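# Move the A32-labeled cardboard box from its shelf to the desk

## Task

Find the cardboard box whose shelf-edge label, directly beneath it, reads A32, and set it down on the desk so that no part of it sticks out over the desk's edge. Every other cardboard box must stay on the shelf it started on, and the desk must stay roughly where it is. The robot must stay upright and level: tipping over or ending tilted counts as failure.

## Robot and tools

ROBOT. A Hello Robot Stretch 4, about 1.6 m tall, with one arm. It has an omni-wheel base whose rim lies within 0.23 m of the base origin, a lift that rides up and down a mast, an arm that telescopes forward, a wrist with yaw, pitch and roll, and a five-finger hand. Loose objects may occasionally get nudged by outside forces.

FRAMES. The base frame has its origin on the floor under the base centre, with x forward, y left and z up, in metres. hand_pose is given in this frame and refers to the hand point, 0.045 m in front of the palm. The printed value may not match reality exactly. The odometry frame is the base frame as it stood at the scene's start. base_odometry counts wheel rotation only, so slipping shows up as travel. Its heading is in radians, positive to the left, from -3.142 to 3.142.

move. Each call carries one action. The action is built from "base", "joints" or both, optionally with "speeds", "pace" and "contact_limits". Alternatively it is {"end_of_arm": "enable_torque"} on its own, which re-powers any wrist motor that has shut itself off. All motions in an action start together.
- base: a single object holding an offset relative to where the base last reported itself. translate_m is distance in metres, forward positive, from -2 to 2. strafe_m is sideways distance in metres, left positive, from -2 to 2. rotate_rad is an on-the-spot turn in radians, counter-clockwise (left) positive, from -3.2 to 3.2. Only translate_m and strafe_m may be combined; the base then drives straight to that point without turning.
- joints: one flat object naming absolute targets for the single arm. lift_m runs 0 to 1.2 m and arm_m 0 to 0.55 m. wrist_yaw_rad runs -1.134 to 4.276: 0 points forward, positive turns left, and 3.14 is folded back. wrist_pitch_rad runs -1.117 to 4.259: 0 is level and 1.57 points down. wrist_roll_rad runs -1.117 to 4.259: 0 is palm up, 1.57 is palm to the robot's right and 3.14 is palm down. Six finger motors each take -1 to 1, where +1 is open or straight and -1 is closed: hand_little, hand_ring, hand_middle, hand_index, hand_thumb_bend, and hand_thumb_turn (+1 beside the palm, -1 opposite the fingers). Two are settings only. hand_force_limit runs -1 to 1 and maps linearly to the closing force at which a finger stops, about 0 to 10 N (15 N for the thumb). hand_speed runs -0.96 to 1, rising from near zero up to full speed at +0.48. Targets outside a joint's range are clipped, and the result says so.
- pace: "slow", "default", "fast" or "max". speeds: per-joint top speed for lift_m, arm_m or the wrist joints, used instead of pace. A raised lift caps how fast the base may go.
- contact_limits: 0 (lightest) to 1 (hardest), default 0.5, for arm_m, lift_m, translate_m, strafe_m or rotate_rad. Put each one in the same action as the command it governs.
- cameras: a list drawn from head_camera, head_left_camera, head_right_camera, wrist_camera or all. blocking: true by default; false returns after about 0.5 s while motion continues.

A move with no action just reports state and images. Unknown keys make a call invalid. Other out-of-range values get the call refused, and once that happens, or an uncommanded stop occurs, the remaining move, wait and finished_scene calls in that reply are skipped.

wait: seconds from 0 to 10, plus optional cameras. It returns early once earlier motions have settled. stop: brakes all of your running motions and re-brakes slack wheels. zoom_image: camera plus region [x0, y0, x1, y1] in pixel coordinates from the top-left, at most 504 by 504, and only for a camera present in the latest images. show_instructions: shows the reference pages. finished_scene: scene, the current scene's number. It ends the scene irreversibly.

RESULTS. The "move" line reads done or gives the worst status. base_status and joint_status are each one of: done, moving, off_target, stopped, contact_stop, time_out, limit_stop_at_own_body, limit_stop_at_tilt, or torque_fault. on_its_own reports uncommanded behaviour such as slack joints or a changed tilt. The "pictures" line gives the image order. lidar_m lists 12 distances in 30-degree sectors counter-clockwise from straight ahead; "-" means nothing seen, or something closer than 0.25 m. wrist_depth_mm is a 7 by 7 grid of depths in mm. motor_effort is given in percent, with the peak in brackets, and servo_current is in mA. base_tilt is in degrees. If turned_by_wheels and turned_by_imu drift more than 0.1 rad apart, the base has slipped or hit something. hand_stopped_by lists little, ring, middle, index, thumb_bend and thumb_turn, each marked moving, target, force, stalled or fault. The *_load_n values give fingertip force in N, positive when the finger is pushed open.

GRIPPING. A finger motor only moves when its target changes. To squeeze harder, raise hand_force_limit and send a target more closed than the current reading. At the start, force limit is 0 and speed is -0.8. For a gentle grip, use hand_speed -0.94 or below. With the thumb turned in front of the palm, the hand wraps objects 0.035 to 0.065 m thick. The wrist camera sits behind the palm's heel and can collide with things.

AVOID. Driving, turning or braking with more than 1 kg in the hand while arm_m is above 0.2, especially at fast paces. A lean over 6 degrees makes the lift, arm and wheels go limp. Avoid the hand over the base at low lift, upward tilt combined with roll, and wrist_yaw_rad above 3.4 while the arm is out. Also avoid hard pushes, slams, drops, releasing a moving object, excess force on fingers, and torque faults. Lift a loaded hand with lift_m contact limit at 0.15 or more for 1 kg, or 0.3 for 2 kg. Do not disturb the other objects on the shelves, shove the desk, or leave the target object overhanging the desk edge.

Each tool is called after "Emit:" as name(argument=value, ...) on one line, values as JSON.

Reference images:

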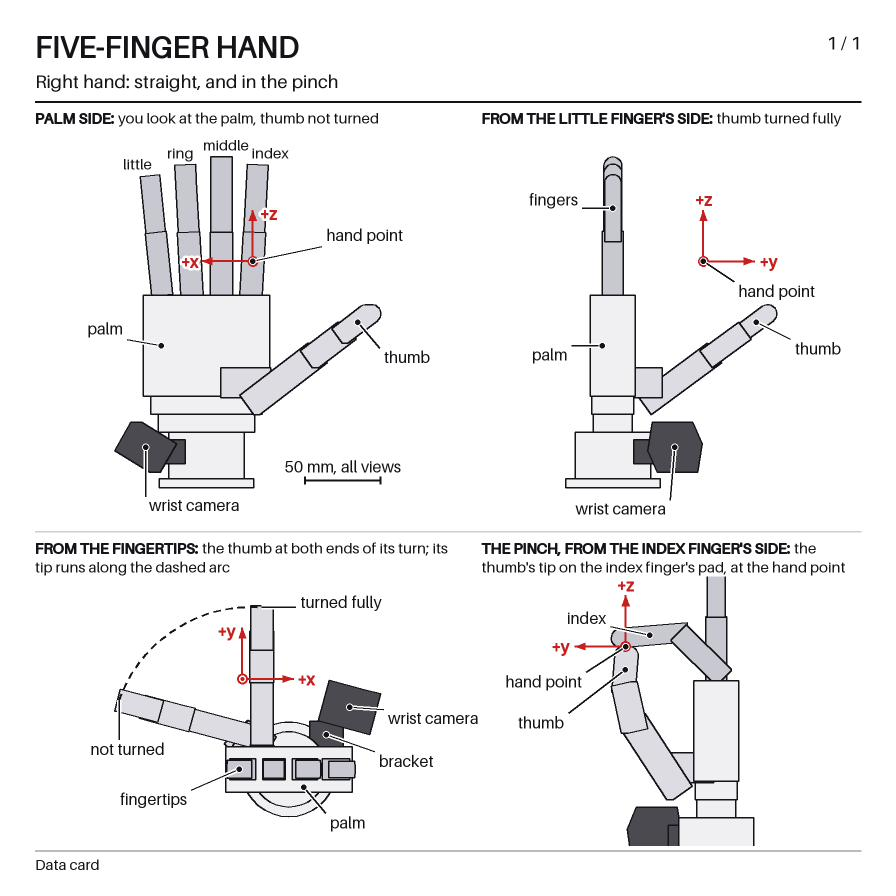

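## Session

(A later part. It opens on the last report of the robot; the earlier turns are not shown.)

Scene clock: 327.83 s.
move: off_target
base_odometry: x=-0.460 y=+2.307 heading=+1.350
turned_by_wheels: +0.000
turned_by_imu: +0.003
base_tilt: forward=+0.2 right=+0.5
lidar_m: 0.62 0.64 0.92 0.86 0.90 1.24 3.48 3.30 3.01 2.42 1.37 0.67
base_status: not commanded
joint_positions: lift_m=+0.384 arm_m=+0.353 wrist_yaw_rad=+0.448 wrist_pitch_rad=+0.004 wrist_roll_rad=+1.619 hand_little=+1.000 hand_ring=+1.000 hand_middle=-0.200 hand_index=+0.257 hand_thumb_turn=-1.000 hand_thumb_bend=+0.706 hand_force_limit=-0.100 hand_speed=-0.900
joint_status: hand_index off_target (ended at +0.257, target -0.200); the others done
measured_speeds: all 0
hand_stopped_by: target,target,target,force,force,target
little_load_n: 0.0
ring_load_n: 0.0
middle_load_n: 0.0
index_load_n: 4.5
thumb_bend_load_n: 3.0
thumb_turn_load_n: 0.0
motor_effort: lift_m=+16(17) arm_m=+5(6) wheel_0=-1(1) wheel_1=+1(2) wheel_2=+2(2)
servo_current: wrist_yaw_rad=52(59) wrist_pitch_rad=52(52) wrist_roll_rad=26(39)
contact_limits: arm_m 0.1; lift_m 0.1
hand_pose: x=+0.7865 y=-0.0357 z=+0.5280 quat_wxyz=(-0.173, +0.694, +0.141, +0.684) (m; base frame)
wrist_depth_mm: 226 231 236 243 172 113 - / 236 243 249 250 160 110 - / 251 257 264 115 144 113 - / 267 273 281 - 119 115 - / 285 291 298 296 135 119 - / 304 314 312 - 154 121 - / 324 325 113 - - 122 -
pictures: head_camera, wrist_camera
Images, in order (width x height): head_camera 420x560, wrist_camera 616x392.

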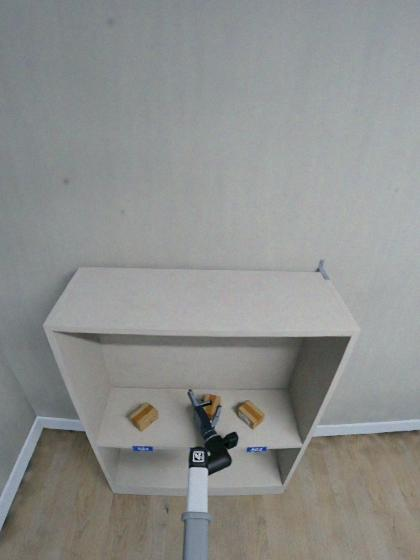

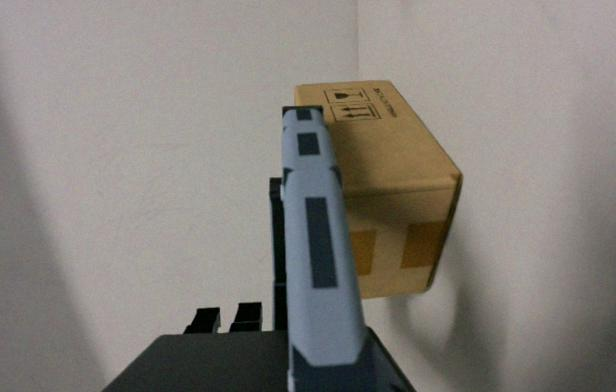

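Emit:
move(joints={"hand_speed": -0.5, "hand_index": 1.0, "hand_middle": 1.0, "hand_thumb_bend": 1.0})

Emit:
move(joints={"lift_m": 0.55})

Emit:
move(joints={"arm_m": 0.1, "wrist_roll_rad": 3.14, "wrist_pitch_rad": 0.64}, cameras=["wrist_camera", "head_camera"])

Emit:
zoom_image(camera="head_camera", region=[150, 370, 290, 510])

Scene clock: 369.00 s.
move: done
base_odometry: x=-0.460 y=+2.307 heading=+1.350
turned_by_wheels: +0.000
turned_by_imu: +0.002
base_tilt: forward=+0.2 right=+0.5
lidar_m: 0.63 0.65 0.92 0.86 0.90 1.22 3.50 3.28 3.01 2.41 1.36 0.67
base_status: not commanded
joint_positions: lift_m=+0.384 arm_m=+0.353 wrist_yaw_rad=+0.448 wrist_pitch_rad=+0.004 wrist_roll_rad=+1.619 hand_little=+1.000 hand_ring=+1.000 hand_middle=+1.000 hand_index=+1.000 hand_thumb_turn=-1.000 hand_thumb_bend=+1.000 hand_force_limit=-0.100 hand_speed=-0.500
joint_status: all done
measured_speeds: all 0
hand_stopped_by: target,target,target,target,target,target
little_load_n: 0.0
ring_load_n: 0.0
middle_load_n: 0.0
index_load_n: 0.0
thumb_bend_load_n: 0.0
thumb_turn_load_n: 0.0
motor_effort: lift_m=+16(16) arm_m=+5(6) wheel_0=-1(1) wheel_1=+0(2) wheel_2=+2(2)
servo_current: wrist_yaw_rad=59(65) wrist_pitch_rad=33(59) wrist_roll_rad=26(39)
contact_limits: arm_m 0.1; lift_m 0.1
hand_pose: x=+0.7865 y=-0.0357 z=+0.5280 quat_wxyz=(-0.173, +0.694, +0.141, +0.684) (m; base frame)
wrist_depth_mm: 227 231 237 243 173 113 - / 237 243 251 119 161 110 - / 251 256 264 263 144 114 - / 267 273 281 - 120 115 - / 286 290 300 306 136 119 - / 306 314 310 - - 120 - / 324 325 113 - - 122 -
pictures: none

Scene clock: 370.77 s.
move: done
base_odometry: x=-0.460 y=+2.307 heading=+1.350
turned_by_wheels: +0.000
turned_by_imu: +0.001
base_tilt: forward=+0.1 right=+0.5
lidar_m: 0.62 0.64 0.90 0.85 0.91 1.20 3.49 3.30 3.03 2.42 1.38 0.64
base_status: not commanded
joint_positions: lift_m=+0.550 arm_m=+0.353 wrist_yaw_rad=+0.448 wrist_pitch_rad=+0.004 wrist_roll_rad=+1.619 hand_little=+1.000 hand_ring=+1.000 hand_middle=+1.000 hand_index=+1.000 hand_thumb_turn=-1.000 hand_thumb_bend=+1.000 hand_force_limit=-0.100 hand_speed=-0.500
joint_status: all done
measured_speeds: all 0
hand_stopped_by: target,target,target,target,target,target
little_load_n: 0.0
ring_load_n: 0.0
middle_load_n: 0.0
index_load_n: 0.0
thumb_bend_load_n: 0.0
thumb_turn_load_n: 0.5
motor_effort: lift_m=+24(29) arm_m=+5(6) wheel_0=-1(1) wheel_1=+1(1) wheel_2=+1(2)
servo_current: wrist_yaw_rad=59(59) wrist_pitch_rad=52(65) wrist_roll_rad=33(46)
contact_limits: arm_m 0.1
hand_pose: x=+0.7865 y=-0.0357 z=+0.6934 quat_wxyz=(-0.173, +0.694, +0.141, +0.684) (m; base frame)
wrist_depth_mm: 225 232 237 243 249 254 260 / 237 243 249 119 262 268 274 / 251 258 264 262 279 286 286 / 268 274 281 - 298 306 300 / 285 291 300 306 - 329 304 / 306 314 310 - - 353 307 / 325 325 113 - - 377 309
pictures: none

Scene clock: 372.63 s.
move: done
base_odometry: x=-0.460 y=+2.307 heading=+1.350
turned_by_wheels: +0.000
turned_by_imu: +0.001
base_tilt: forward=+0.2 right=+0.5
lidar_m: 0.61 0.64 0.92 0.87 0.89 1.21 3.47 3.27 3.02 2.42 1.37 0.65
base_status: not commanded
joint_positions: lift_m=+0.550 arm_m=+0.100 wrist_yaw_rad=+0.448 wrist_pitch_rad=+0.639 wrist_roll_rad=+3.139 hand_little=+1.000 hand_ring=+1.000 hand_middle=+1.000 hand_index=+1.000 hand_thumb_turn=-1.000 hand_thumb_bend=+1.000 hand_force_limit=-0.100 hand_speed=-0.500
joint_status: all done
measured_speeds: all 0
hand_stopped_by: target,target,target,target,target,target
little_load_n: 0.0
ring_load_n: 0.0
middle_load_n: 0.0
index_load_n: 0.0
thumb_bend_load_n: 0.0
thumb_turn_load_n: 0.0
motor_effort: lift_m=+24(24) arm_m=-5(8) wheel_0=-1(1) wheel_1=+1(1) wheel_2=+2(2)
servo_current: wrist_yaw_rad=59(65) wrist_pitch_rad=39(104) wrist_roll_rad=39(78)
hand_pose: x=+0.4233 y=+0.0103 z=+0.5474 quat_wxyz=(-0.380, +0.757, -0.474, +0.240) (m; base frame)
wrist_depth_mm: 521 554 621 661 676 676 683 / 585 603 621 119 750 759 768 / 654 691 715 676 741 891 904 / 603 668 759 - 661 1025 976 / 312 585 683 750 - 585 - / 353 379 343 - - 500 - / 459 379 113 - - 466 -
pictures: head_camera, wrist_camera
Images, in order (width x height): head_camera 420x560, wrist_camera 616x392.

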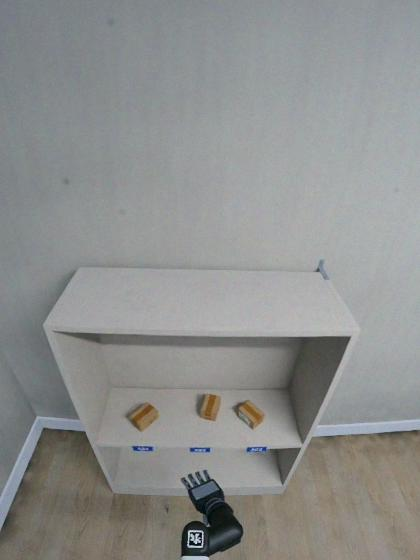

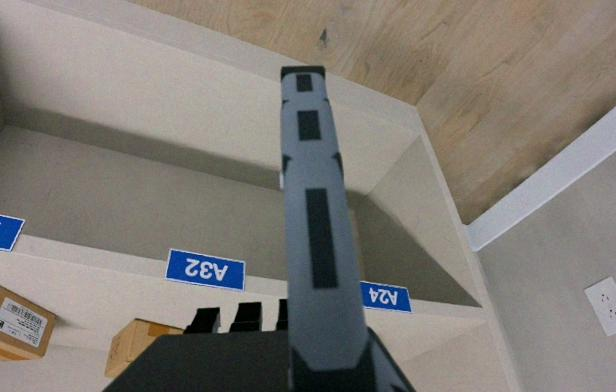

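Scaled by 3.600 from the camera's 420x560 image, which has a finer 1200x1600 frame.

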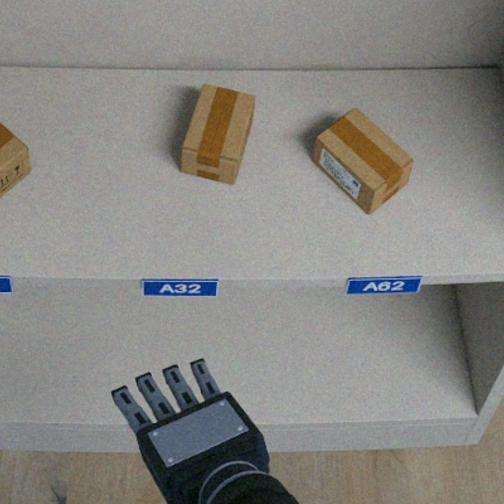

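Emit:
move(base={"translate_m": 0.1, "strafe_m": -0.181}, joints={"arm_m": 0.0, "lift_m": 0.62, "wrist_yaw_rad": 1.344, "wrist_pitch_rad": 0.56, "hand_thumb_bend": 0.85})

Emit:
move(joints={"arm_m": 0.4}, pace="slow", cameras=["wrist_camera", "head_camera"])

Emit:
zoom_image(camera="head_camera", region=[150, 340, 290, 480])

Scene clock: 443.03 s.
move: done
base_odometry: x=-0.261 y=+2.365 heading=+1.350
turned_by_wheels: +0.000
turned_by_imu: +0.001
base_tilt: forward=+0.1 right=+0.6
lidar_m: 0.51 0.54 0.74 1.03 1.09 1.47 4.01 3.38 2.83 2.21 1.20 0.57
base_status: done
joint_positions: lift_m=+0.620 arm_m=+0.000 wrist_yaw_rad=+1.342 wrist_pitch_rad=+0.569 wrist_roll_rad=+3.139 hand_little=+1.000 hand_ring=+1.000 hand_middle=+1.000 hand_index=+1.000 hand_thumb_turn=-1.000 hand_thumb_bend=+0.850 hand_force_limit=-0.100 hand_speed=-0.500
joint_status: all done
measured_speeds: all 0
hand_stopped_by: target,target,target,target,target,target
little_load_n: 0.0
ring_load_n: 0.0
middle_load_n: -0.5
index_load_n: 0.0
thumb_bend_load_n: 0.0
thumb_turn_load_n: 0.0
motor_effort: lift_m=+24(29) arm_m=-5(7) wheel_0=-2(10) wheel_1=+0(8) wheel_2=+0(6)
servo_current: wrist_yaw_rad=46(104) wrist_pitch_rad=52(124) wrist_roll_rad=33(39)
hand_pose: x=+0.2615 y=+0.1372 z=+0.6278 quat_wxyz=(-0.477, +0.872, -0.099, +0.055) (m; base frame)
wrist_depth_mm: 621 634 741 768 778 778 788 / 676 715 809 842 878 904 904 / 362 820 854 110 1060 1060 1098 / 375 798 798 1281 - 1205 - / 459 480 707 - - - - / 569 627 206 - - - - / 580 591 113 - - - -
pictures: none

Scene clock: 448.30 s.
move: done
base_odometry: x=-0.261 y=+2.365 heading=+1.350
turned_by_wheels: +0.000
turned_by_imu: +0.002
base_tilt: forward=+0.1 right=+0.6
lidar_m: 0.53 0.53 0.76 1.02 1.09 1.51 4.03 3.40 2.83 2.20 1.24 0.56
base_status: not commanded
joint_positions: lift_m=+0.620 arm_m=+0.400 wrist_yaw_rad=+1.342 wrist_pitch_rad=+0.569 wrist_roll_rad=+3.139 hand_little=+1.000 hand_ring=+1.000 hand_middle=+1.000 hand_index=+1.000 hand_thumb_turn=-1.000 hand_thumb_bend=+0.850 hand_force_limit=-0.100 hand_speed=-0.500
joint_status: all done
measured_speeds: all 0
hand_stopped_by: target,target,target,target,target,target
little_load_n: 0.0
ring_load_n: -0.5
middle_load_n: 0.0
index_load_n: 0.0
thumb_bend_load_n: 0.0
thumb_turn_load_n: 0.0
motor_effort: lift_m=+24(24) arm_m=+5(7) wheel_0=-1(2) wheel_1=+0(1) wheel_2=+0(1)
servo_current: wrist_yaw_rad=46(59) wrist_pitch_rad=59(78) wrist_roll_rad=33(46)
hand_pose: x=+0.6610 y=+0.1372 z=+0.6278 quat_wxyz=(-0.477, +0.872, -0.099, +0.055) (m; base frame)
wrist_depth_mm: 210 232 219 222 241 250 788 / 196 252 213 203 281 300 904 / 192 266 320 110 330 991 1098 / 186 253 368 - 407 1160 - / 178 239 377 500 - - - / 171 230 285 - - - - / 167 188 113 - - - -
pictures: head_camera, wrist_camera
Images, in order (width x height): head_camera 420x560, wrist_camera 616x392.

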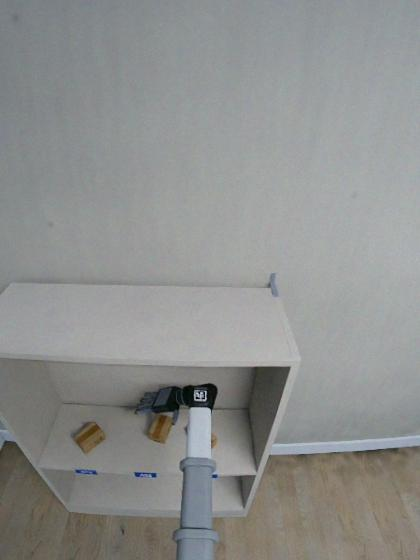

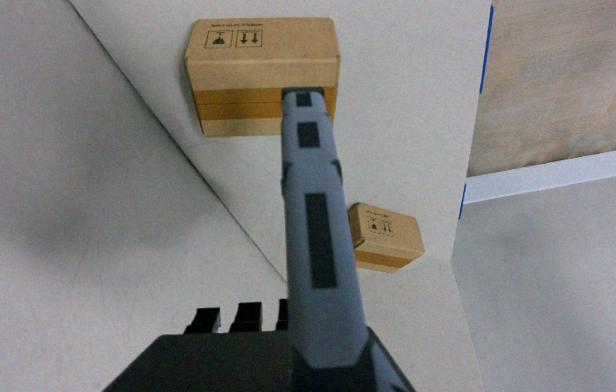

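Scaled by 3.600 from the camera's 420x560 image, which has a finer 1200x1600 frame.

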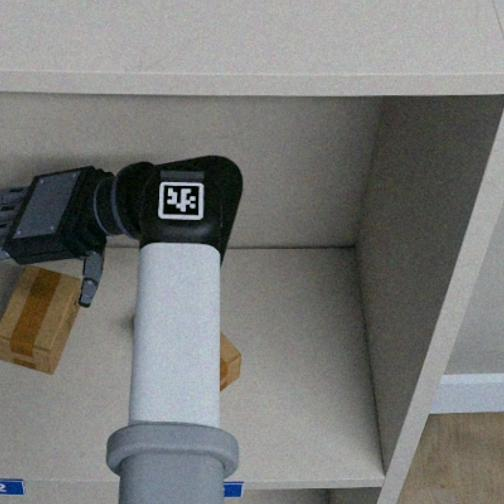

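Emit:
move(base={"strafe_m": 0.016}, joints={"arm_m": 0.426, "lift_m": 0.56}, pace="slow", cameras=["wrist_camera", "head_camera"])

Emit:
zoom_image(camera="head_camera", region=[110, 360, 230, 480])

Scene clock: 463.60 s.
move: done
base_odometry: x=-0.277 y=+2.368 heading=+1.350
turned_by_wheels: +0.000
turned_by_imu: +0.002
base_tilt: forward=+0.1 right=+0.5
lidar_m: 0.53 0.56 0.76 1.03 1.08 1.47 3.93 3.39 2.85 2.20 1.23 0.56
base_status: done
joint_positions: lift_m=+0.560 arm_m=+0.426 wrist_yaw_rad=+1.342 wrist_pitch_rad=+0.569 wrist_roll_rad=+3.139 hand_little=+1.000 hand_ring=+1.000 hand_middle=+1.000 hand_index=+1.000 hand_thumb_turn=-1.000 hand_thumb_bend=+0.850 hand_force_limit=-0.100 hand_speed=-0.500
joint_status: all done
measured_speeds: all 0
hand_stopped_by: target,target,target,target,target,target
little_load_n: 0.0
ring_load_n: 0.0
middle_load_n: 0.0
index_load_n: 0.0
thumb_bend_load_n: 0.0
thumb_turn_load_n: 0.0
motor_effort: lift_m=+16(25) arm_m=+5(7) wheel_0=-2(5) wheel_1=+1(6) wheel_2=+0(2)
servo_current: wrist_yaw_rad=59(59) wrist_pitch_rad=52(78) wrist_roll_rad=39(39)
hand_pose: x=+0.6870 y=+0.1372 z=+0.5684 quat_wxyz=(-0.477, +0.872, -0.099, +0.055) (m; base frame)
wrist_depth_mm: 165 171 172 173 177 184 - / 163 193 156 153 160 208 209 / 161 216 178 110 229 249 991 / 156 213 286 - 301 306 1098 / 151 202 325 370 - 382 - / 144 191 241 - - 496 - / 139 158 113 - - - -
pictures: head_camera, wrist_camera
Images, in order (width x height): head_camera 420x560, wrist_camera 616x392.

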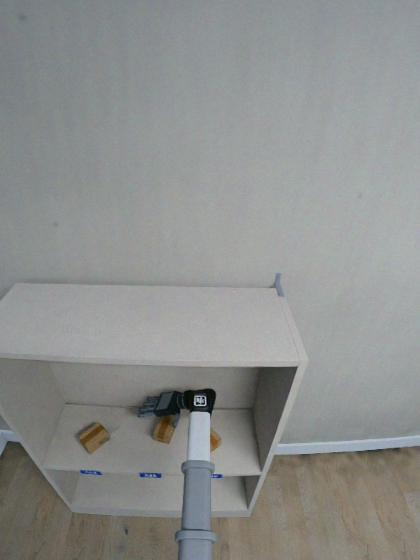

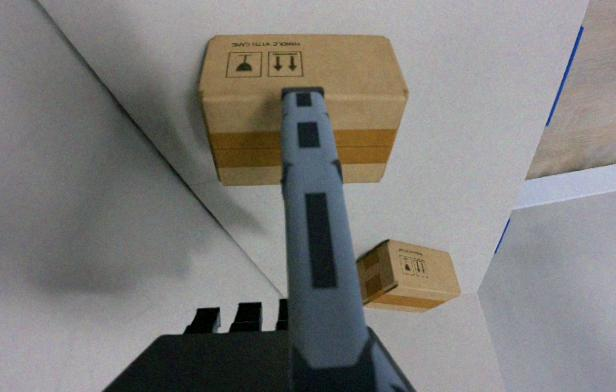

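Scaled by 4.200 from the camera's 420x560 image, which has a finer 1200x1600 frame.

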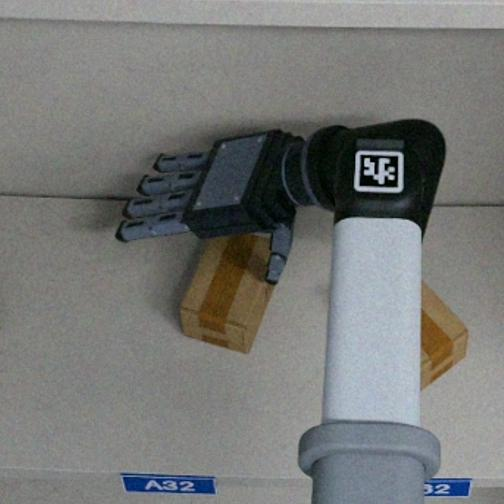

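Emit:
move(joints={"lift_m": 0.508}, pace="slow", contact_limits={"lift_m": 0.1}, cameras=["wrist_camera", "head_camera"])

Emit:
zoom_image(camera="head_camera", region=[110, 360, 230, 480])

Scene clock: 476.60 s.
move: done
base_odometry: x=-0.277 y=+2.368 heading=+1.350
turned_by_wheels: +0.000
turned_by_imu: +0.002
base_tilt: forward=+0.2 right=+0.6
lidar_m: 0.53 0.55 0.77 1.03 1.07 1.49 3.94 3.39 2.84 2.20 1.23 0.54
base_status: not commanded
joint_positions: lift_m=+0.508 arm_m=+0.426 wrist_yaw_rad=+1.342 wrist_pitch_rad=+0.569 wrist_roll_rad=+3.139 hand_little=+1.000 hand_ring=+1.000 hand_middle=+1.000 hand_index=+1.000 hand_thumb_turn=-1.000 hand_thumb_bend=+0.850 hand_force_limit=-0.100 hand_speed=-0.500
joint_status: all done
measured_speeds: all 0
hand_stopped_by: target,target,target,target,target,target
little_load_n: 0.0
ring_load_n: 0.0
middle_load_n: 0.0
index_load_n: -0.5
thumb_bend_load_n: 0.0
thumb_turn_load_n: 0.0
motor_effort: lift_m=+16(20) arm_m=+5(6) wheel_0=-2(2) wheel_1=+1(2) wheel_2=+0(1)
servo_current: wrist_yaw_rad=46(65) wrist_pitch_rad=39(65) wrist_roll_rad=33(39)
contact_limits: lift_m 0.1
hand_pose: x=+0.6870 y=+0.1372 z=+0.5164 quat_wxyz=(-0.477, +0.872, -0.099, +0.055) (m; base frame)
wrist_depth_mm: 115 117 122 122 126 127 - / 132 134 137 135 143 144 - / 152 159 135 111 139 173 174 / 156 187 121 - 123 212 216 / 151 202 143 145 144 276 - / 143 191 242 - - 351 - / 139 158 113 - - 462 -
pictures: head_camera, wrist_camera
Images, in order (width x height): head_camera 420x560, wrist_camera 616x392.

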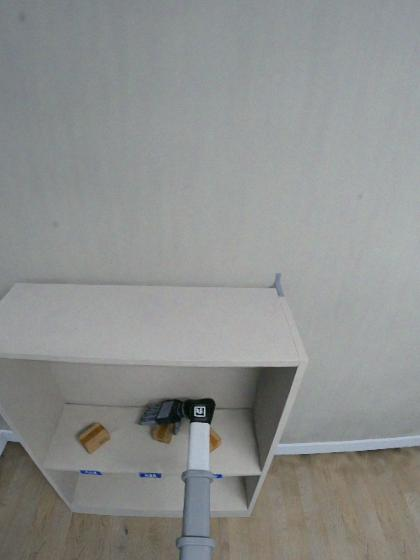

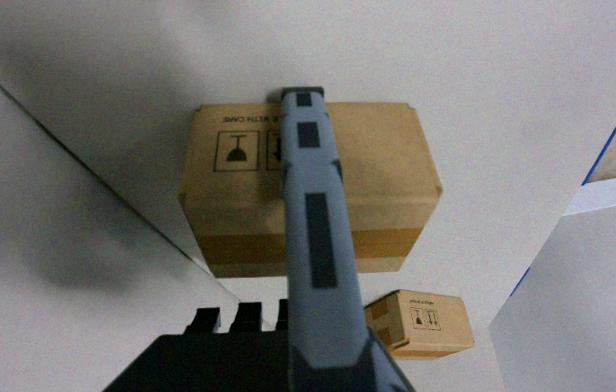

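Scaled by 4.200 from the camera's 420x560 image, which has a finer 1200x1600 frame.

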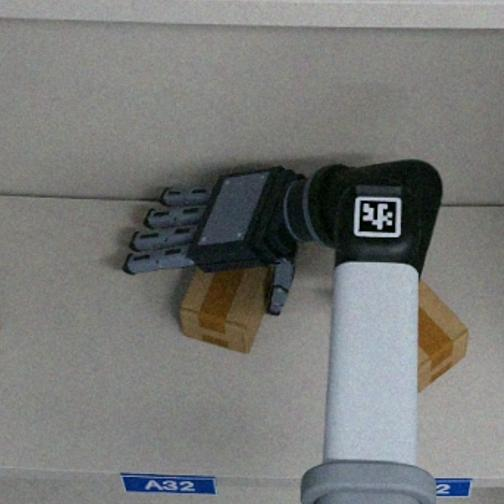

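Emit:
move(joints={"hand_speed": -0.9, "hand_force_limit": -0.4, "hand_index": 0.2, "hand_middle": 0.2}, cameras=["wrist_camera", "head_camera"])

Emit:
zoom_image(camera="head_camera", region=[110, 360, 230, 480])

Scene clock: 487.07 s.
move: done
base_odometry: x=-0.277 y=+2.368 heading=+1.350
turned_by_wheels: +0.000
turned_by_imu: +0.002
base_tilt: forward=+0.2 right=+0.6
lidar_m: 0.53 0.54 0.77 1.00 1.07 1.47 3.93 3.40 2.84 2.21 1.23 0.57
base_status: not commanded
joint_positions: lift_m=+0.508 arm_m=+0.426 wrist_yaw_rad=+1.342 wrist_pitch_rad=+0.569 wrist_roll_rad=+3.139 hand_little=+1.000 hand_ring=+1.000 hand_middle=+0.200 hand_index=+0.200 hand_thumb_turn=-1.000 hand_thumb_bend=+0.850 hand_force_limit=-0.400 hand_speed=-0.900
joint_status: all done
measured_speeds: all 0
hand_stopped_by: target,target,target,target,target,target
little_load_n: 0.0
ring_load_n: 0.0
middle_load_n: 0.5
index_load_n: 0.0
thumb_bend_load_n: 0.0
thumb_turn_load_n: 0.0
motor_effort: lift_m=+16(17) arm_m=+5(6) wheel_0=-2(2) wheel_1=+1(2) wheel_2=+0(1)
servo_current: wrist_yaw_rad=46(59) wrist_pitch_rad=52(78) wrist_roll_rad=33(39)
contact_limits: lift_m 0.1
hand_pose: x=+0.6870 y=+0.1372 z=+0.5164 quat_wxyz=(-0.477, +0.872, -0.099, +0.055) (m; base frame)
wrist_depth_mm: 115 117 122 122 126 127 - / 131 134 137 136 143 144 - / 151 159 135 111 139 173 174 / 156 187 121 - 123 212 216 / 151 203 143 145 144 277 - / 143 191 241 - - 353 - / 139 158 113 - - 459 -
pictures: head_camera, wrist_camera
Images, in order (width x height): head_camera 420x560, wrist_camera 616x392.

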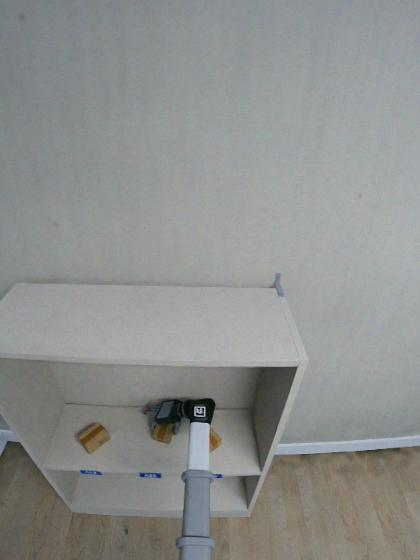

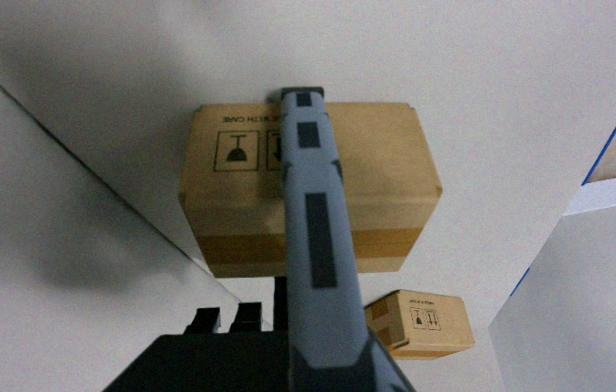

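Scaled by 4.200 from the camera's 420x560 image, which has a finer 1200x1600 frame.

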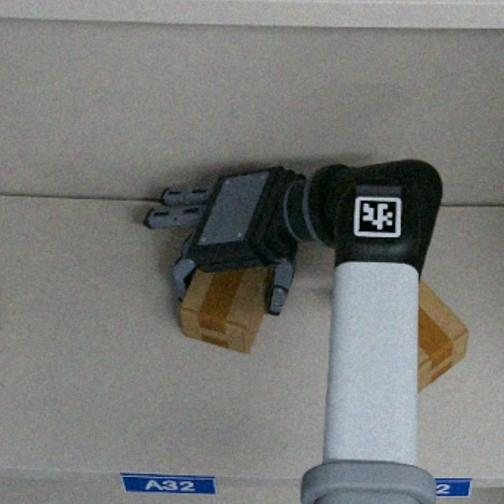

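Emit:
move(joints={"hand_speed": -0.93, "hand_force_limit": -0.5, "hand_index": -0.5, "hand_middle": -0.5, "hand_thumb_bend": 0.0}, cameras=["wrist_camera"])

Scene clock: 493.07 s.
move: off_target
base_odometry: x=-0.277 y=+2.368 heading=+1.350
turned_by_wheels: +0.000
turned_by_imu: +0.002
base_tilt: forward=+0.2 right=+0.5
lidar_m: 0.51 0.55 0.76 1.02 1.08 1.48 3.96 3.39 2.83 2.21 1.24 0.57
base_status: not commanded
joint_positions: lift_m=+0.508 arm_m=+0.426 wrist_yaw_rad=+1.342 wrist_pitch_rad=+0.569 wrist_roll_rad=+3.139 hand_little=+1.000 hand_ring=+1.000 hand_middle=+0.155 hand_index=+0.149 hand_thumb_turn=-1.000 hand_thumb_bend=+0.827 hand_force_limit=-0.500 hand_speed=-0.930
joint_status: hand_middle off_target (ended at +0.155, target -0.500); hand_index off_target (ended at +0.149, target -0.500); hand_thumb_bend off_target (ended at +0.827, target +0.000); the others done
measured_speeds: all 0
hand_stopped_by: target,target,force,force,force,target
little_load_n: 0.0
ring_load_n: 0.0
middle_load_n: 2.0
index_load_n: 2.5
thumb_bend_load_n: 4.5
thumb_turn_load_n: -0.5
motor_effort: lift_m=+16(17) arm_m=+5(6) wheel_0=-2(2) wheel_1=+1(2) wheel_2=+0(1)
servo_current: wrist_yaw_rad=46(65) wrist_pitch_rad=46(72) wrist_roll_rad=33(39)
contact_limits: lift_m 0.1
hand_pose: x=+0.6870 y=+0.1372 z=+0.5164 quat_wxyz=(-0.477, +0.872, -0.099, +0.055) (m; base frame)
wrist_depth_mm: 115 117 122 122 126 127 - / 132 134 137 136 142 144 - / 152 159 132 110 135 173 174 / 156 187 118 - 121 213 216 / 151 203 143 145 143 276 - / 143 191 241 - - 351 - / 139 158 113 - - 455 -
pictures: wrist_camera
Images, in order (width x height): wrist_camera 616x392.

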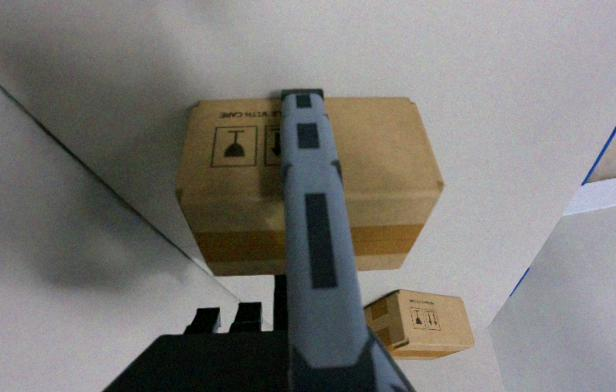

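Emit:
move(joints={"hand_speed": -0.94, "hand_force_limit": 0.2, "hand_index": -0.6, "hand_middle": -0.6, "hand_thumb_bend": -0.1})

Emit:
move(joints={"lift_m": 0.53}, pace="slow", cameras=["wrist_camera", "head_camera"])

Emit:
zoom_image(camera="head_camera", region=[110, 360, 230, 480])

Scene clock: 499.43 s.
move: off_target
base_odometry: x=-0.277 y=+2.368 heading=+1.350
turned_by_wheels: +0.000
turned_by_imu: +0.001
base_tilt: forward=+0.2 right=+0.5
lidar_m: 0.51 0.55 0.77 1.03 1.07 1.45 3.97 3.36 2.85 2.21 1.25 0.56
base_status: not commanded
joint_positions: lift_m=+0.508 arm_m=+0.426 wrist_yaw_rad=+1.342 wrist_pitch_rad=+0.569 wrist_roll_rad=+3.139 hand_little=+1.000 hand_ring=+1.000 hand_middle=+0.140 hand_index=+0.129 hand_thumb_turn=-1.000 hand_thumb_bend=+0.826 hand_force_limit=+0.200 hand_speed=-0.940
joint_status: hand_middle off_target (ended at +0.140, target -0.600); hand_index off_target (ended at +0.129, target -0.600); hand_thumb_bend off_target (ended at +0.826, target -0.100); the others done
measured_speeds: all 0
hand_stopped_by: target,target,force,force,force,target
little_load_n: 0.0
ring_load_n: 0.0
middle_load_n: 4.5
index_load_n: 6.5
thumb_bend_load_n: 11.0
thumb_turn_load_n: -1.5
motor_effort: lift_m=+16(17) arm_m=+5(6) wheel_0=-2(2) wheel_1=+1(2) wheel_2=+0(0)
servo_current: wrist_yaw_rad=46(59) wrist_pitch_rad=39(72) wrist_roll_rad=33(39)
contact_limits: lift_m 0.1
hand_pose: x=+0.6870 y=+0.1372 z=+0.5164 quat_wxyz=(-0.477, +0.872, -0.099, +0.055) (m; base frame)
wrist_depth_mm: 115 117 122 122 126 127 - / 131 134 137 136 142 145 - / 151 159 131 111 133 173 174 / 156 187 117 - 119 213 217 / 151 203 143 145 144 276 - / 143 191 242 - - 353 - / 140 157 113 - - 455 -
pictures: none

Scene clock: 500.37 s.
move: done
base_odometry: x=-0.277 y=+2.368 heading=+1.350
turned_by_wheels: +0.000
turned_by_imu: +0.000
base_tilt: forward=+0.2 right=+0.5
lidar_m: 0.52 0.54 0.76 1.03 1.06 1.48 3.93 3.37 2.83 2.23 1.26 0.56
base_status: not commanded
joint_positions: lift_m=+0.530 arm_m=+0.426 wrist_yaw_rad=+1.342 wrist_pitch_rad=+0.569 wrist_roll_rad=+3.139 hand_little=+1.000 hand_ring=+1.000 hand_middle=+0.140 hand_index=+0.129 hand_thumb_turn=-1.000 hand_thumb_bend=+0.826 hand_force_limit=+0.200 hand_speed=-0.940
joint_status: all done
measured_speeds: all 0
hand_stopped_by: target,target,force,force,force,target
little_load_n: 0.0
ring_load_n: 0.0
middle_load_n: 4.5
index_load_n: 6.5
thumb_bend_load_n: 11.5
thumb_turn_load_n: -1.5
motor_effort: lift_m=+24(29) arm_m=+5(6) wheel_0=-2(2) wheel_1=+1(1) wheel_2=+0(1)
servo_current: wrist_yaw_rad=52(52) wrist_pitch_rad=46(72) wrist_roll_rad=26(39)
hand_pose: x=+0.6870 y=+0.1372 z=+0.5377 quat_wxyz=(-0.477, +0.872, -0.099, +0.055) (m; base frame)
wrist_depth_mm: 138 139 142 143 145 150 - / 154 158 158 157 162 170 - / 161 186 132 111 131 202 206 / 156 209 117 - 119 253 1060 / 154 203 143 144 143 325 - / 143 191 241 - - 410 - / 140 157 113 - - - -
pictures: head_camera, wrist_camera
Images, in order (width x height): head_camera 420x560, wrist_camera 616x392.

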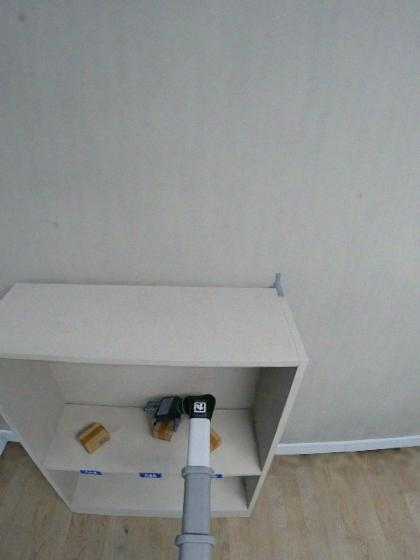

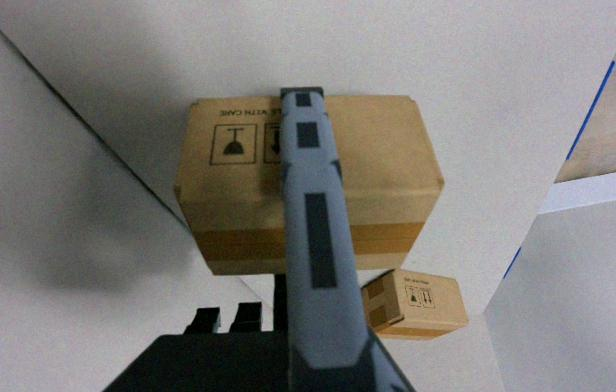

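Scaled by 4.200 from the camera's 420x560 image, which has a finer 1200x1600 frame.

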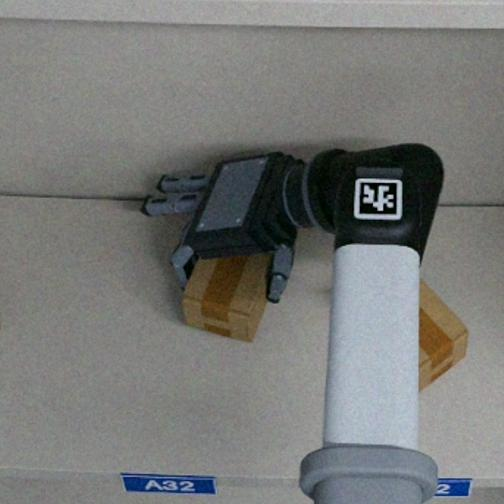

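Emit:
move(joints={"lift_m": 0.62}, pace="slow")

Emit:
move(joints={"arm_m": 0.05}, pace="slow")

Emit:
move(base={"translate_m": -0.8}, cameras=["wrist_camera", "head_camera"])

Scene clock: 511.27 s.
move: done
base_odometry: x=-0.277 y=+2.368 heading=+1.350
turned_by_wheels: +0.000
turned_by_imu: +0.002
base_tilt: forward=+0.1 right=+0.5
lidar_m: 0.52 0.56 0.75 1.01 1.10 1.47 3.95 3.40 2.83 2.21 1.24 0.55
base_status: not commanded
joint_positions: lift_m=+0.620 arm_m=+0.426 wrist_yaw_rad=+1.342 wrist_pitch_rad=+0.569 wrist_roll_rad=+3.139 hand_little=+1.000 hand_ring=+1.000 hand_middle=+0.140 hand_index=+0.129 hand_thumb_turn=-1.000 hand_thumb_bend=+0.826 hand_force_limit=+0.200 hand_speed=-0.940
joint_status: all done
measured_speeds: all 0
hand_stopped_by: target,target,force,force,force,target
little_load_n: -0.5
ring_load_n: 0.0
middle_load_n: 4.5
index_load_n: 6.5
thumb_bend_load_n: 11.5
thumb_turn_load_n: -1.5
motor_effort: lift_m=+25(30) arm_m=+5(6) wheel_0=-2(2) wheel_1=+1(2) wheel_2=+0(1)
servo_current: wrist_yaw_rad=46(59) wrist_pitch_rad=72(72) wrist_roll_rad=33(39)
hand_pose: x=+0.6870 y=+0.1372 z=+0.6277 quat_wxyz=(-0.477, +0.872, -0.099, +0.055) (m; base frame)
wrist_depth_mm: 168 224 235 241 241 242 788 / 163 229 263 259 264 282 891 / 161 221 132 111 131 349 1098 / 156 212 117 - 119 - - / 154 204 143 144 - 539 - / 143 191 241 - - 512 - / 140 157 113 - - - -
pictures: none

Scene clock: 516.30 s.
move: done
base_odometry: x=-0.277 y=+2.368 heading=+1.350
turned_by_wheels: +0.000
turned_by_imu: +0.002
base_tilt: forward=+0.2 right=+0.5
lidar_m: 0.53 0.55 0.77 1.02 1.08 1.49 3.93 3.37 2.84 2.23 1.23 0.56
base_status: not commanded
joint_positions: lift_m=+0.620 arm_m=+0.050 wrist_yaw_rad=+1.342 wrist_pitch_rad=+0.569 wrist_roll_rad=+3.139 hand_little=+1.000 hand_ring=+1.000 hand_middle=+0.140 hand_index=+0.129 hand_thumb_turn=-1.000 hand_thumb_bend=+0.826 hand_force_limit=+0.200 hand_speed=-0.940
joint_status: all done
measured_speeds: all 0
hand_stopped_by: target,target,force,force,force,target
little_load_n: 0.0
ring_load_n: 0.0
middle_load_n: 5.0
index_load_n: 6.5
thumb_bend_load_n: 11.5
thumb_turn_load_n: -1.5
motor_effort: lift_m=+24(25) arm_m=-5(8) wheel_0=-2(2) wheel_1=+1(2) wheel_2=+0(1)
servo_current: wrist_yaw_rad=52(59) wrist_pitch_rad=39(72) wrist_roll_rad=26(39)
hand_pose: x=+0.3112 y=+0.1372 z=+0.6277 quat_wxyz=(-0.477, +0.872, -0.099, +0.055) (m; base frame)
wrist_depth_mm: 603 627 723 759 788 788 798 / 609 715 750 820 831 904 904 / 315 809 131 111 131 1078 1078 / 370 410 117 - 119 - - / 449 459 143 144 - - - / 539 615 580 - - - - / 535 574 113 - - - -
pictures: none

Scene clock: 520.47 s.
move: done
base_odometry: x=-0.452 y=+1.588 heading=+1.350
turned_by_wheels: +0.000
turned_by_imu: +0.003
base_tilt: forward=+0.2 right=+0.5
lidar_m: 1.34 1.40 1.07 1.01 1.07 1.46 3.11 2.46 2.85 2.73 1.99 1.73
base_status: done
joint_positions: lift_m=+0.620 arm_m=+0.050 wrist_yaw_rad=+1.342 wrist_pitch_rad=+0.569 wrist_roll_rad=+3.139 hand_little=+1.000 hand_ring=+1.000 hand_middle=+0.140 hand_index=+0.129 hand_thumb_turn=-1.000 hand_thumb_bend=+0.826 hand_force_limit=+0.200 hand_speed=-0.940
joint_status: not commanded
measured_speeds: all 0
hand_stopped_by: target,target,force,force,force,target
little_load_n: 0.0
ring_load_n: 0.0
middle_load_n: 4.5
index_load_n: 6.5
thumb_bend_load_n: 11.5
thumb_turn_load_n: -1.5
motor_effort: lift_m=+24(25) arm_m=-5(6) wheel_0=+2(5) wheel_1=+0(6) wheel_2=-2(9)
servo_current: wrist_yaw_rad=46(59) wrist_pitch_rad=46(78) wrist_roll_rad=33(39)
hand_pose: x=+0.3112 y=+0.1372 z=+0.6278 quat_wxyz=(-0.477, +0.872, -0.099, +0.055) (m; base frame)
wrist_depth_mm: 715 732 750 768 778 788 788 / 809 831 831 831 831 891 904 / 960 976 132 111 131 1060 1078 / 1160 1205 117 - 119 - - / 1397 1366 141 144 - - - / - - 183 - - - - / - 113 113 - - - -
pictures: head_camera, wrist_camera
Images, in order (width x height): head_camera 420x560, wrist_camera 616x392.

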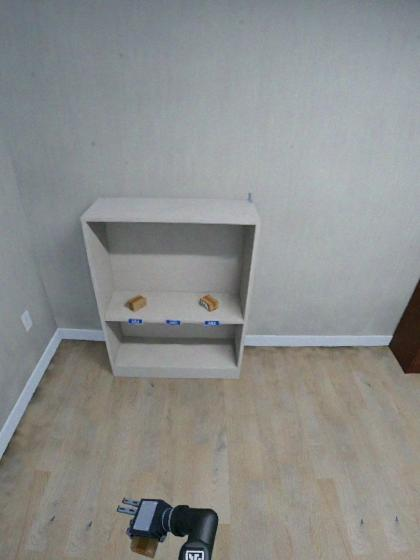

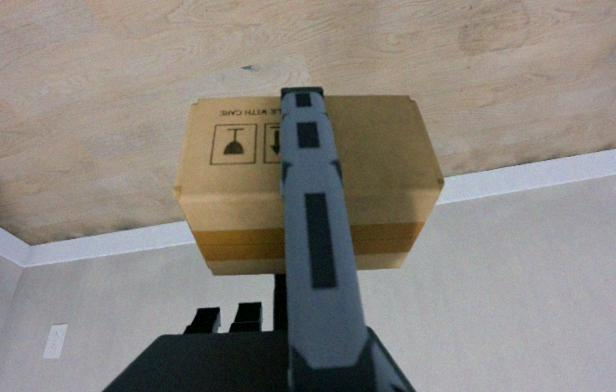

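Emit:
move(base={"rotate_rad": -2.92}, joints={"lift_m": 0.9, "wrist_yaw_rad": 0.0}, cameras=["head_camera"])

Scene clock: 528.07 s.
move: done
base_odometry: x=-0.452 y=+1.588 heading=-1.570
turned_by_wheels: -2.920
turned_by_imu: -2.965
base_tilt: forward=+0.1 right=+0.5
lidar_m: 2.36 2.62 2.76 2.41 2.00 1.35 1.34 1.24 1.03 1.00 1.18 1.44
base_status: done
joint_positions: lift_m=+0.900 arm_m=+0.050 wrist_yaw_rad=+0.002 wrist_pitch_rad=+0.569 wrist_roll_rad=+3.139 hand_little=+1.000 hand_ring=+1.000 hand_middle=+0.140 hand_index=+0.129 hand_thumb_turn=-1.000 hand_thumb_bend=+0.826 hand_force_limit=+0.200 hand_speed=-0.940
joint_status: all done
measured_speeds: all 0
hand_stopped_by: target,target,force,force,force,target
little_load_n: 0.0
ring_load_n: 0.0
middle_load_n: 4.5
index_load_n: 6.0
thumb_bend_load_n: 11.5
thumb_turn_load_n: -1.5
motor_effort: lift_m=+24(31) arm_m=-5(6) wheel_0=+0(6) wheel_1=+0(9) wheel_2=+0(8)
servo_current: wrist_yaw_rad=52(130) wrist_pitch_rad=52(72) wrist_roll_rad=33(39)
hand_pose: x=+0.3751 y=-0.0565 z=+0.9078 quat_wxyz=(-0.339, +0.622, -0.619, +0.340) (m; base frame)
wrist_depth_mm: 1008 1025 1042 1060 1078 1078 1098 / 1138 1160 1160 1138 1160 1229 1255 / 1336 1366 131 111 131 1499 1499 / 1618 1661 117 - 119 1863 1921 / 1983 - 144 144 - - - / - - - - - - - / - - 113 - - - -
pictures: head_camera
Images, in order (width x height): head_camera 420x560.

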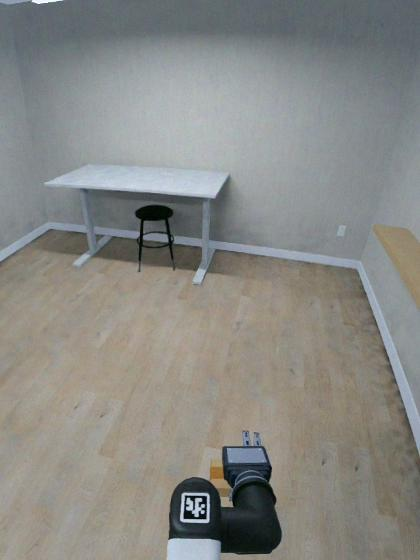

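Emit:
move(base={"rotate_rad": -0.2})

Emit:
move(base={"translate_m": 1.2, "strafe_m": 0.85}, cameras=["head_camera"])

Scene clock: 543.53 s.
move: done
base_odometry: x=-0.452 y=+1.588 heading=-1.770
turned_by_wheels: -0.200
turned_by_imu: -0.202
base_tilt: forward=+0.2 right=+0.5
lidar_m: 2.36 2.41 2.85 2.72 1.98 1.74 1.35 1.40 1.09 1.00 1.07 1.44
base_status: done
joint_positions: lift_m=+0.900 arm_m=+0.050 wrist_yaw_rad=+0.001 wrist_pitch_rad=+0.569 wrist_roll_rad=+3.139 hand_little=+1.000 hand_ring=+1.000 hand_middle=+0.140 hand_index=+0.129 hand_thumb_turn=-1.000 hand_thumb_bend=+0.826 hand_force_limit=+0.200 hand_speed=-0.940
joint_status: not commanded
measured_speeds: all 0
hand_stopped_by: target,target,force,force,force,target
little_load_n: 0.0
ring_load_n: 0.0
middle_load_n: 4.5
index_load_n: 6.0
thumb_bend_load_n: 11.5
thumb_turn_load_n: -1.5
motor_effort: lift_m=+24(25) arm_m=-5(6) wheel_0=+0(5) wheel_1=+1(6) wheel_2=+1(7)
servo_current: wrist_yaw_rad=46(65) wrist_pitch_rad=72(72) wrist_roll_rad=33(39)
hand_pose: x=+0.3751 y=-0.0566 z=+0.9078 quat_wxyz=(-0.339, +0.622, -0.619, +0.340) (m; base frame)
wrist_depth_mm: 1008 1025 1042 1078 1098 1118 1098 / 1138 1160 1160 1160 1160 1229 1255 / 1308 1366 132 111 131 1499 1537 / 1537 1661 117 - 119 1863 1863 / - - 144 144 - - - / - - - - - - - / 991 124 113 - - - -
pictures: none

Scene clock: 549.80 s.
move: done
base_odometry: x=+0.144 y=+0.243 heading=-1.770
turned_by_wheels: +0.000
turned_by_imu: +0.007
base_tilt: forward=+0.2 right=+0.6
lidar_m: 1.08 1.13 1.89 1.83 1.95 2.39 2.67 2.64 1.96 1.63 1.71 1.14
base_status: done
joint_positions: lift_m=+0.900 arm_m=+0.050 wrist_yaw_rad=+0.001 wrist_pitch_rad=+0.569 wrist_roll_rad=+3.139 hand_little=+1.000 hand_ring=+1.000 hand_middle=+0.140 hand_index=+0.129 hand_thumb_turn=-1.000 hand_thumb_bend=+0.826 hand_force_limit=+0.200 hand_speed=-0.940
joint_status: not commanded
measured_speeds: all 0
hand_stopped_by: target,target,force,force,force,target
little_load_n: 0.0
ring_load_n: 0.0
middle_load_n: 4.5
index_load_n: 6.5
thumb_bend_load_n: 11.5
thumb_turn_load_n: -1.5
motor_effort: lift_m=+24(25) arm_m=-5(6) wheel_0=+1(3) wheel_1=+0(9) wheel_2=+1(9)
servo_current: wrist_yaw_rad=39(59) wrist_pitch_rad=46(78) wrist_roll_rad=39(39)
hand_pose: x=+0.3751 y=-0.0566 z=+0.9078 quat_wxyz=(-0.339, +0.622, -0.619, +0.340) (m; base frame)
wrist_depth_mm: 1008 1008 1042 1078 1098 1098 1098 / 1160 1182 1182 1160 1160 1255 1255 / 1336 1397 132 111 131 1430 1499 / 1618 1661 117 - 119 - 1921 / 1863 1983 142 144 - - - / - - 183 - - - - / - 113 113 - - - -
pictures: head_camera
Images, in order (width x height): head_camera 420x560.

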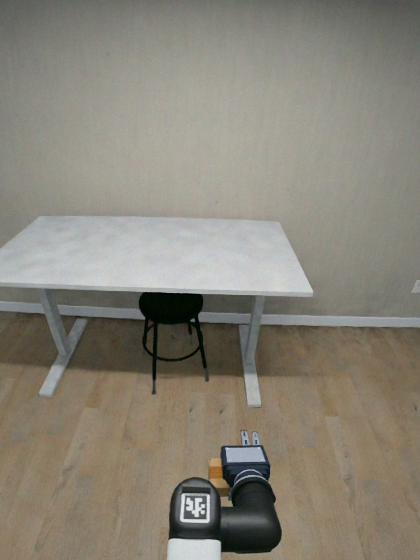

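Emit:
move(base={"translate_m": 0.6}, joints={"lift_m": 1.05}, cameras=["head_camera", "wrist_camera"])

Scene clock: 558.67 s.
move: done
base_odometry: x=+0.026 y=-0.345 heading=-1.770
turned_by_wheels: +0.000
turned_by_imu: +0.002
base_tilt: forward=+0.1 right=+0.5
lidar_m: 0.49 0.51 0.73 1.82 1.91 2.70 3.37 2.68 1.71 1.63 1.70 0.53
base_status: done
joint_positions: lift_m=+1.050 arm_m=+0.050 wrist_yaw_rad=+0.001 wrist_pitch_rad=+0.569 wrist_roll_rad=+3.139 hand_little=+1.000 hand_ring=+1.000 hand_middle=+0.140 hand_index=+0.129 hand_thumb_turn=-1.000 hand_thumb_bend=+0.826 hand_force_limit=+0.200 hand_speed=-0.940
joint_status: all done
measured_speeds: all 0
hand_stopped_by: target,target,force,force,force,target
little_load_n: 0.0
ring_load_n: -0.5
middle_load_n: 4.5
index_load_n: 6.5
thumb_bend_load_n: 11.5
thumb_turn_load_n: -1.5
motor_effort: lift_m=+24(31) arm_m=-5(6) wheel_0=+0(5) wheel_1=-1(7) wheel_2=+0(10)
servo_current: wrist_yaw_rad=46(59) wrist_pitch_rad=65(78) wrist_roll_rad=33(39)
hand_pose: x=+0.3751 y=-0.0566 z=+1.0578 quat_wxyz=(-0.339, +0.622, -0.619, +0.340) (m; base frame)
wrist_depth_mm: 1182 1182 1205 1255 1229 1255 1229 / 1308 1366 1308 1336 732 1336 1464 / 382 389 131 111 131 421 427 / 462 473 117 - 119 525 535 / 1118 574 142 144 - - - / 1060 1025 183 - - 1098 1098 / 960 960 113 - - 1025 1025
pictures: head_camera, wrist_camera
Images, in order (width x height): head_camera 420x560, wrist_camera 616x392.

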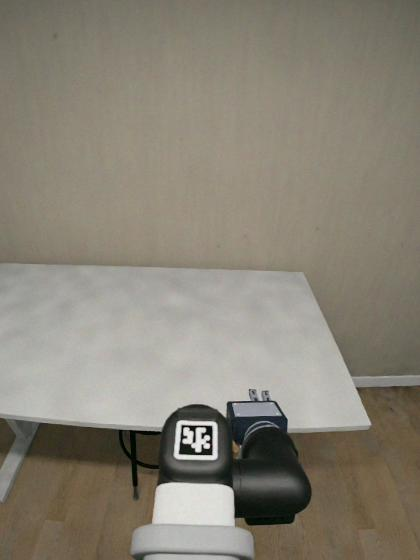

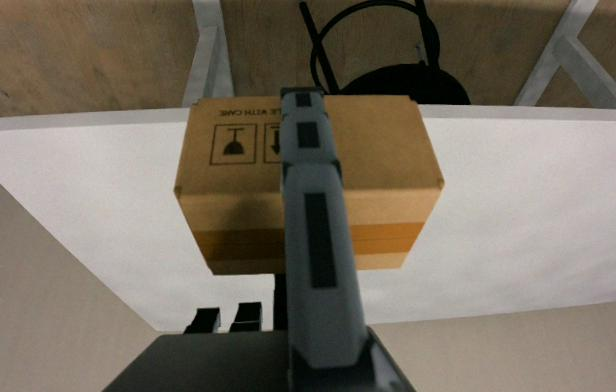

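Emit:
move(joints={"arm_m": 0.355})

Emit:
move(joints={"lift_m": 0.93}, pace="slow", cameras=["head_camera", "wrist_camera"])

Emit:
zoom_image(camera="head_camera", region=[140, 300, 320, 440])

Scene clock: 570.23 s.
move: done
base_odometry: x=+0.026 y=-0.345 heading=-1.770
turned_by_wheels: +0.000
turned_by_imu: +0.002
base_tilt: forward=+0.1 right=+0.6
lidar_m: 0.48 0.51 0.69 1.83 1.93 2.70 3.37 2.68 1.70 1.62 1.71 0.50
base_status: not commanded
joint_positions: lift_m=+1.050 arm_m=+0.355 wrist_yaw_rad=+0.001 wrist_pitch_rad=+0.569 wrist_roll_rad=+3.139 hand_little=+1.000 hand_ring=+1.000 hand_middle=+0.140 hand_index=+0.129 hand_thumb_turn=-1.000 hand_thumb_bend=+0.826 hand_force_limit=+0.200 hand_speed=-0.940
joint_status: all done
measured_speeds: all 0
hand_stopped_by: target,target,force,force,force,target
little_load_n: 0.0
ring_load_n: 0.0
middle_load_n: 4.5
index_load_n: 6.5
thumb_bend_load_n: 11.5
thumb_turn_load_n: -1.5
motor_effort: lift_m=+24(25) arm_m=+5(7) wheel_0=+1(1) wheel_1=-1(1) wheel_2=-1(1)
servo_current: wrist_yaw_rad=52(59) wrist_pitch_rad=52(65) wrist_roll_rad=33(39)
hand_pose: x=+0.6799 y=-0.0566 z=+1.0578 quat_wxyz=(-0.339, +0.622, -0.619, +0.340) (m; base frame)
wrist_depth_mm: 286 287 296 303 307 309 310 / 324 327 330 322 327 349 353 / 377 387 132 111 131 415 424 / 459 469 117 - 119 521 525 / 798 591 142 144 - 627 - / 732 741 206 - - 788 788 / 691 676 113 - - 732 732
pictures: none

Scene clock: 572.07 s.
move: done
base_odometry: x=+0.026 y=-0.345 heading=-1.770
turned_by_wheels: +0.000
turned_by_imu: +0.001
base_tilt: forward=+0.1 right=+0.5
lidar_m: 0.49 0.54 0.72 1.80 1.93 2.71 3.37 2.66 1.69 1.64 1.71 0.53
base_status: not commanded
joint_positions: lift_m=+0.930 arm_m=+0.355 wrist_yaw_rad=+0.001 wrist_pitch_rad=+0.569 wrist_roll_rad=+3.139 hand_little=+1.000 hand_ring=+1.000 hand_middle=+0.140 hand_index=+0.129 hand_thumb_turn=-1.000 hand_thumb_bend=+0.826 hand_force_limit=+0.200 hand_speed=-0.940
joint_status: all done
measured_speeds: all 0
hand_stopped_by: target,target,force,force,force,target
little_load_n: 0.0
ring_load_n: 0.0
middle_load_n: 4.5
index_load_n: 6.5
thumb_bend_load_n: 11.5
thumb_turn_load_n: -1.5
motor_effort: lift_m=+16(22) arm_m=+5(6) wheel_0=+1(1) wheel_1=-1(1) wheel_2=-1(1)
servo_current: wrist_yaw_rad=46(59) wrist_pitch_rad=72(72) wrist_roll_rad=33(39)
hand_pose: x=+0.6799 y=-0.0566 z=+0.9384 quat_wxyz=(-0.339, +0.622, -0.619, +0.340) (m; base frame)
wrist_depth_mm: 166 167 171 175 177 178 - / 185 190 189 187 193 202 211 / 220 225 131 111 131 241 245 / 266 270 117 - 119 300 304 / 340 343 144 144 - 389 404 / 469 473 418 - - 530 591 / 691 615 113 - - 723 732
pictures: head_camera, wrist_camera
Images, in order (width x height): head_camera 420x560, wrist_camera 616x392.

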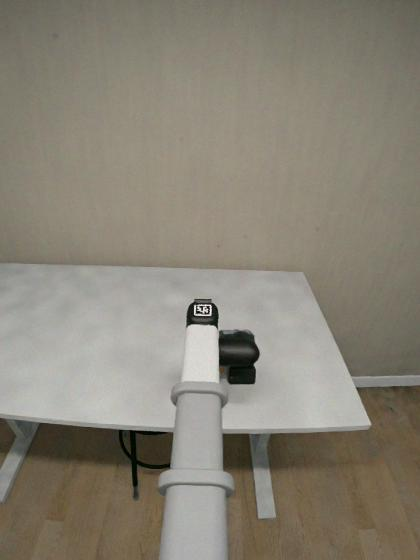

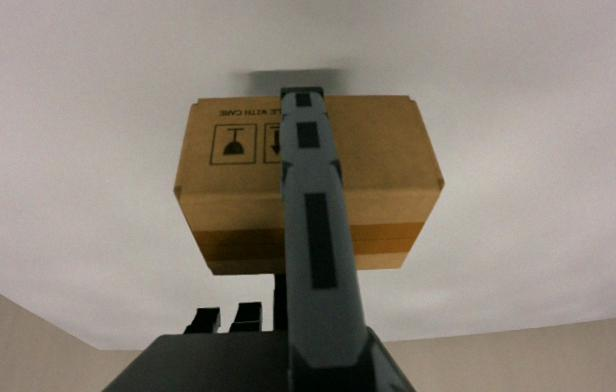

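Scaled by 2.800 from the camera's 420x560 image, which has a finer 1200x1600 frame.

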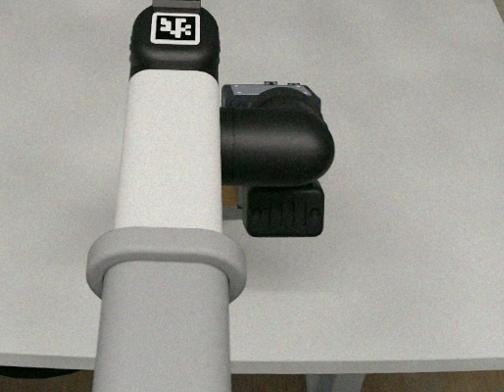

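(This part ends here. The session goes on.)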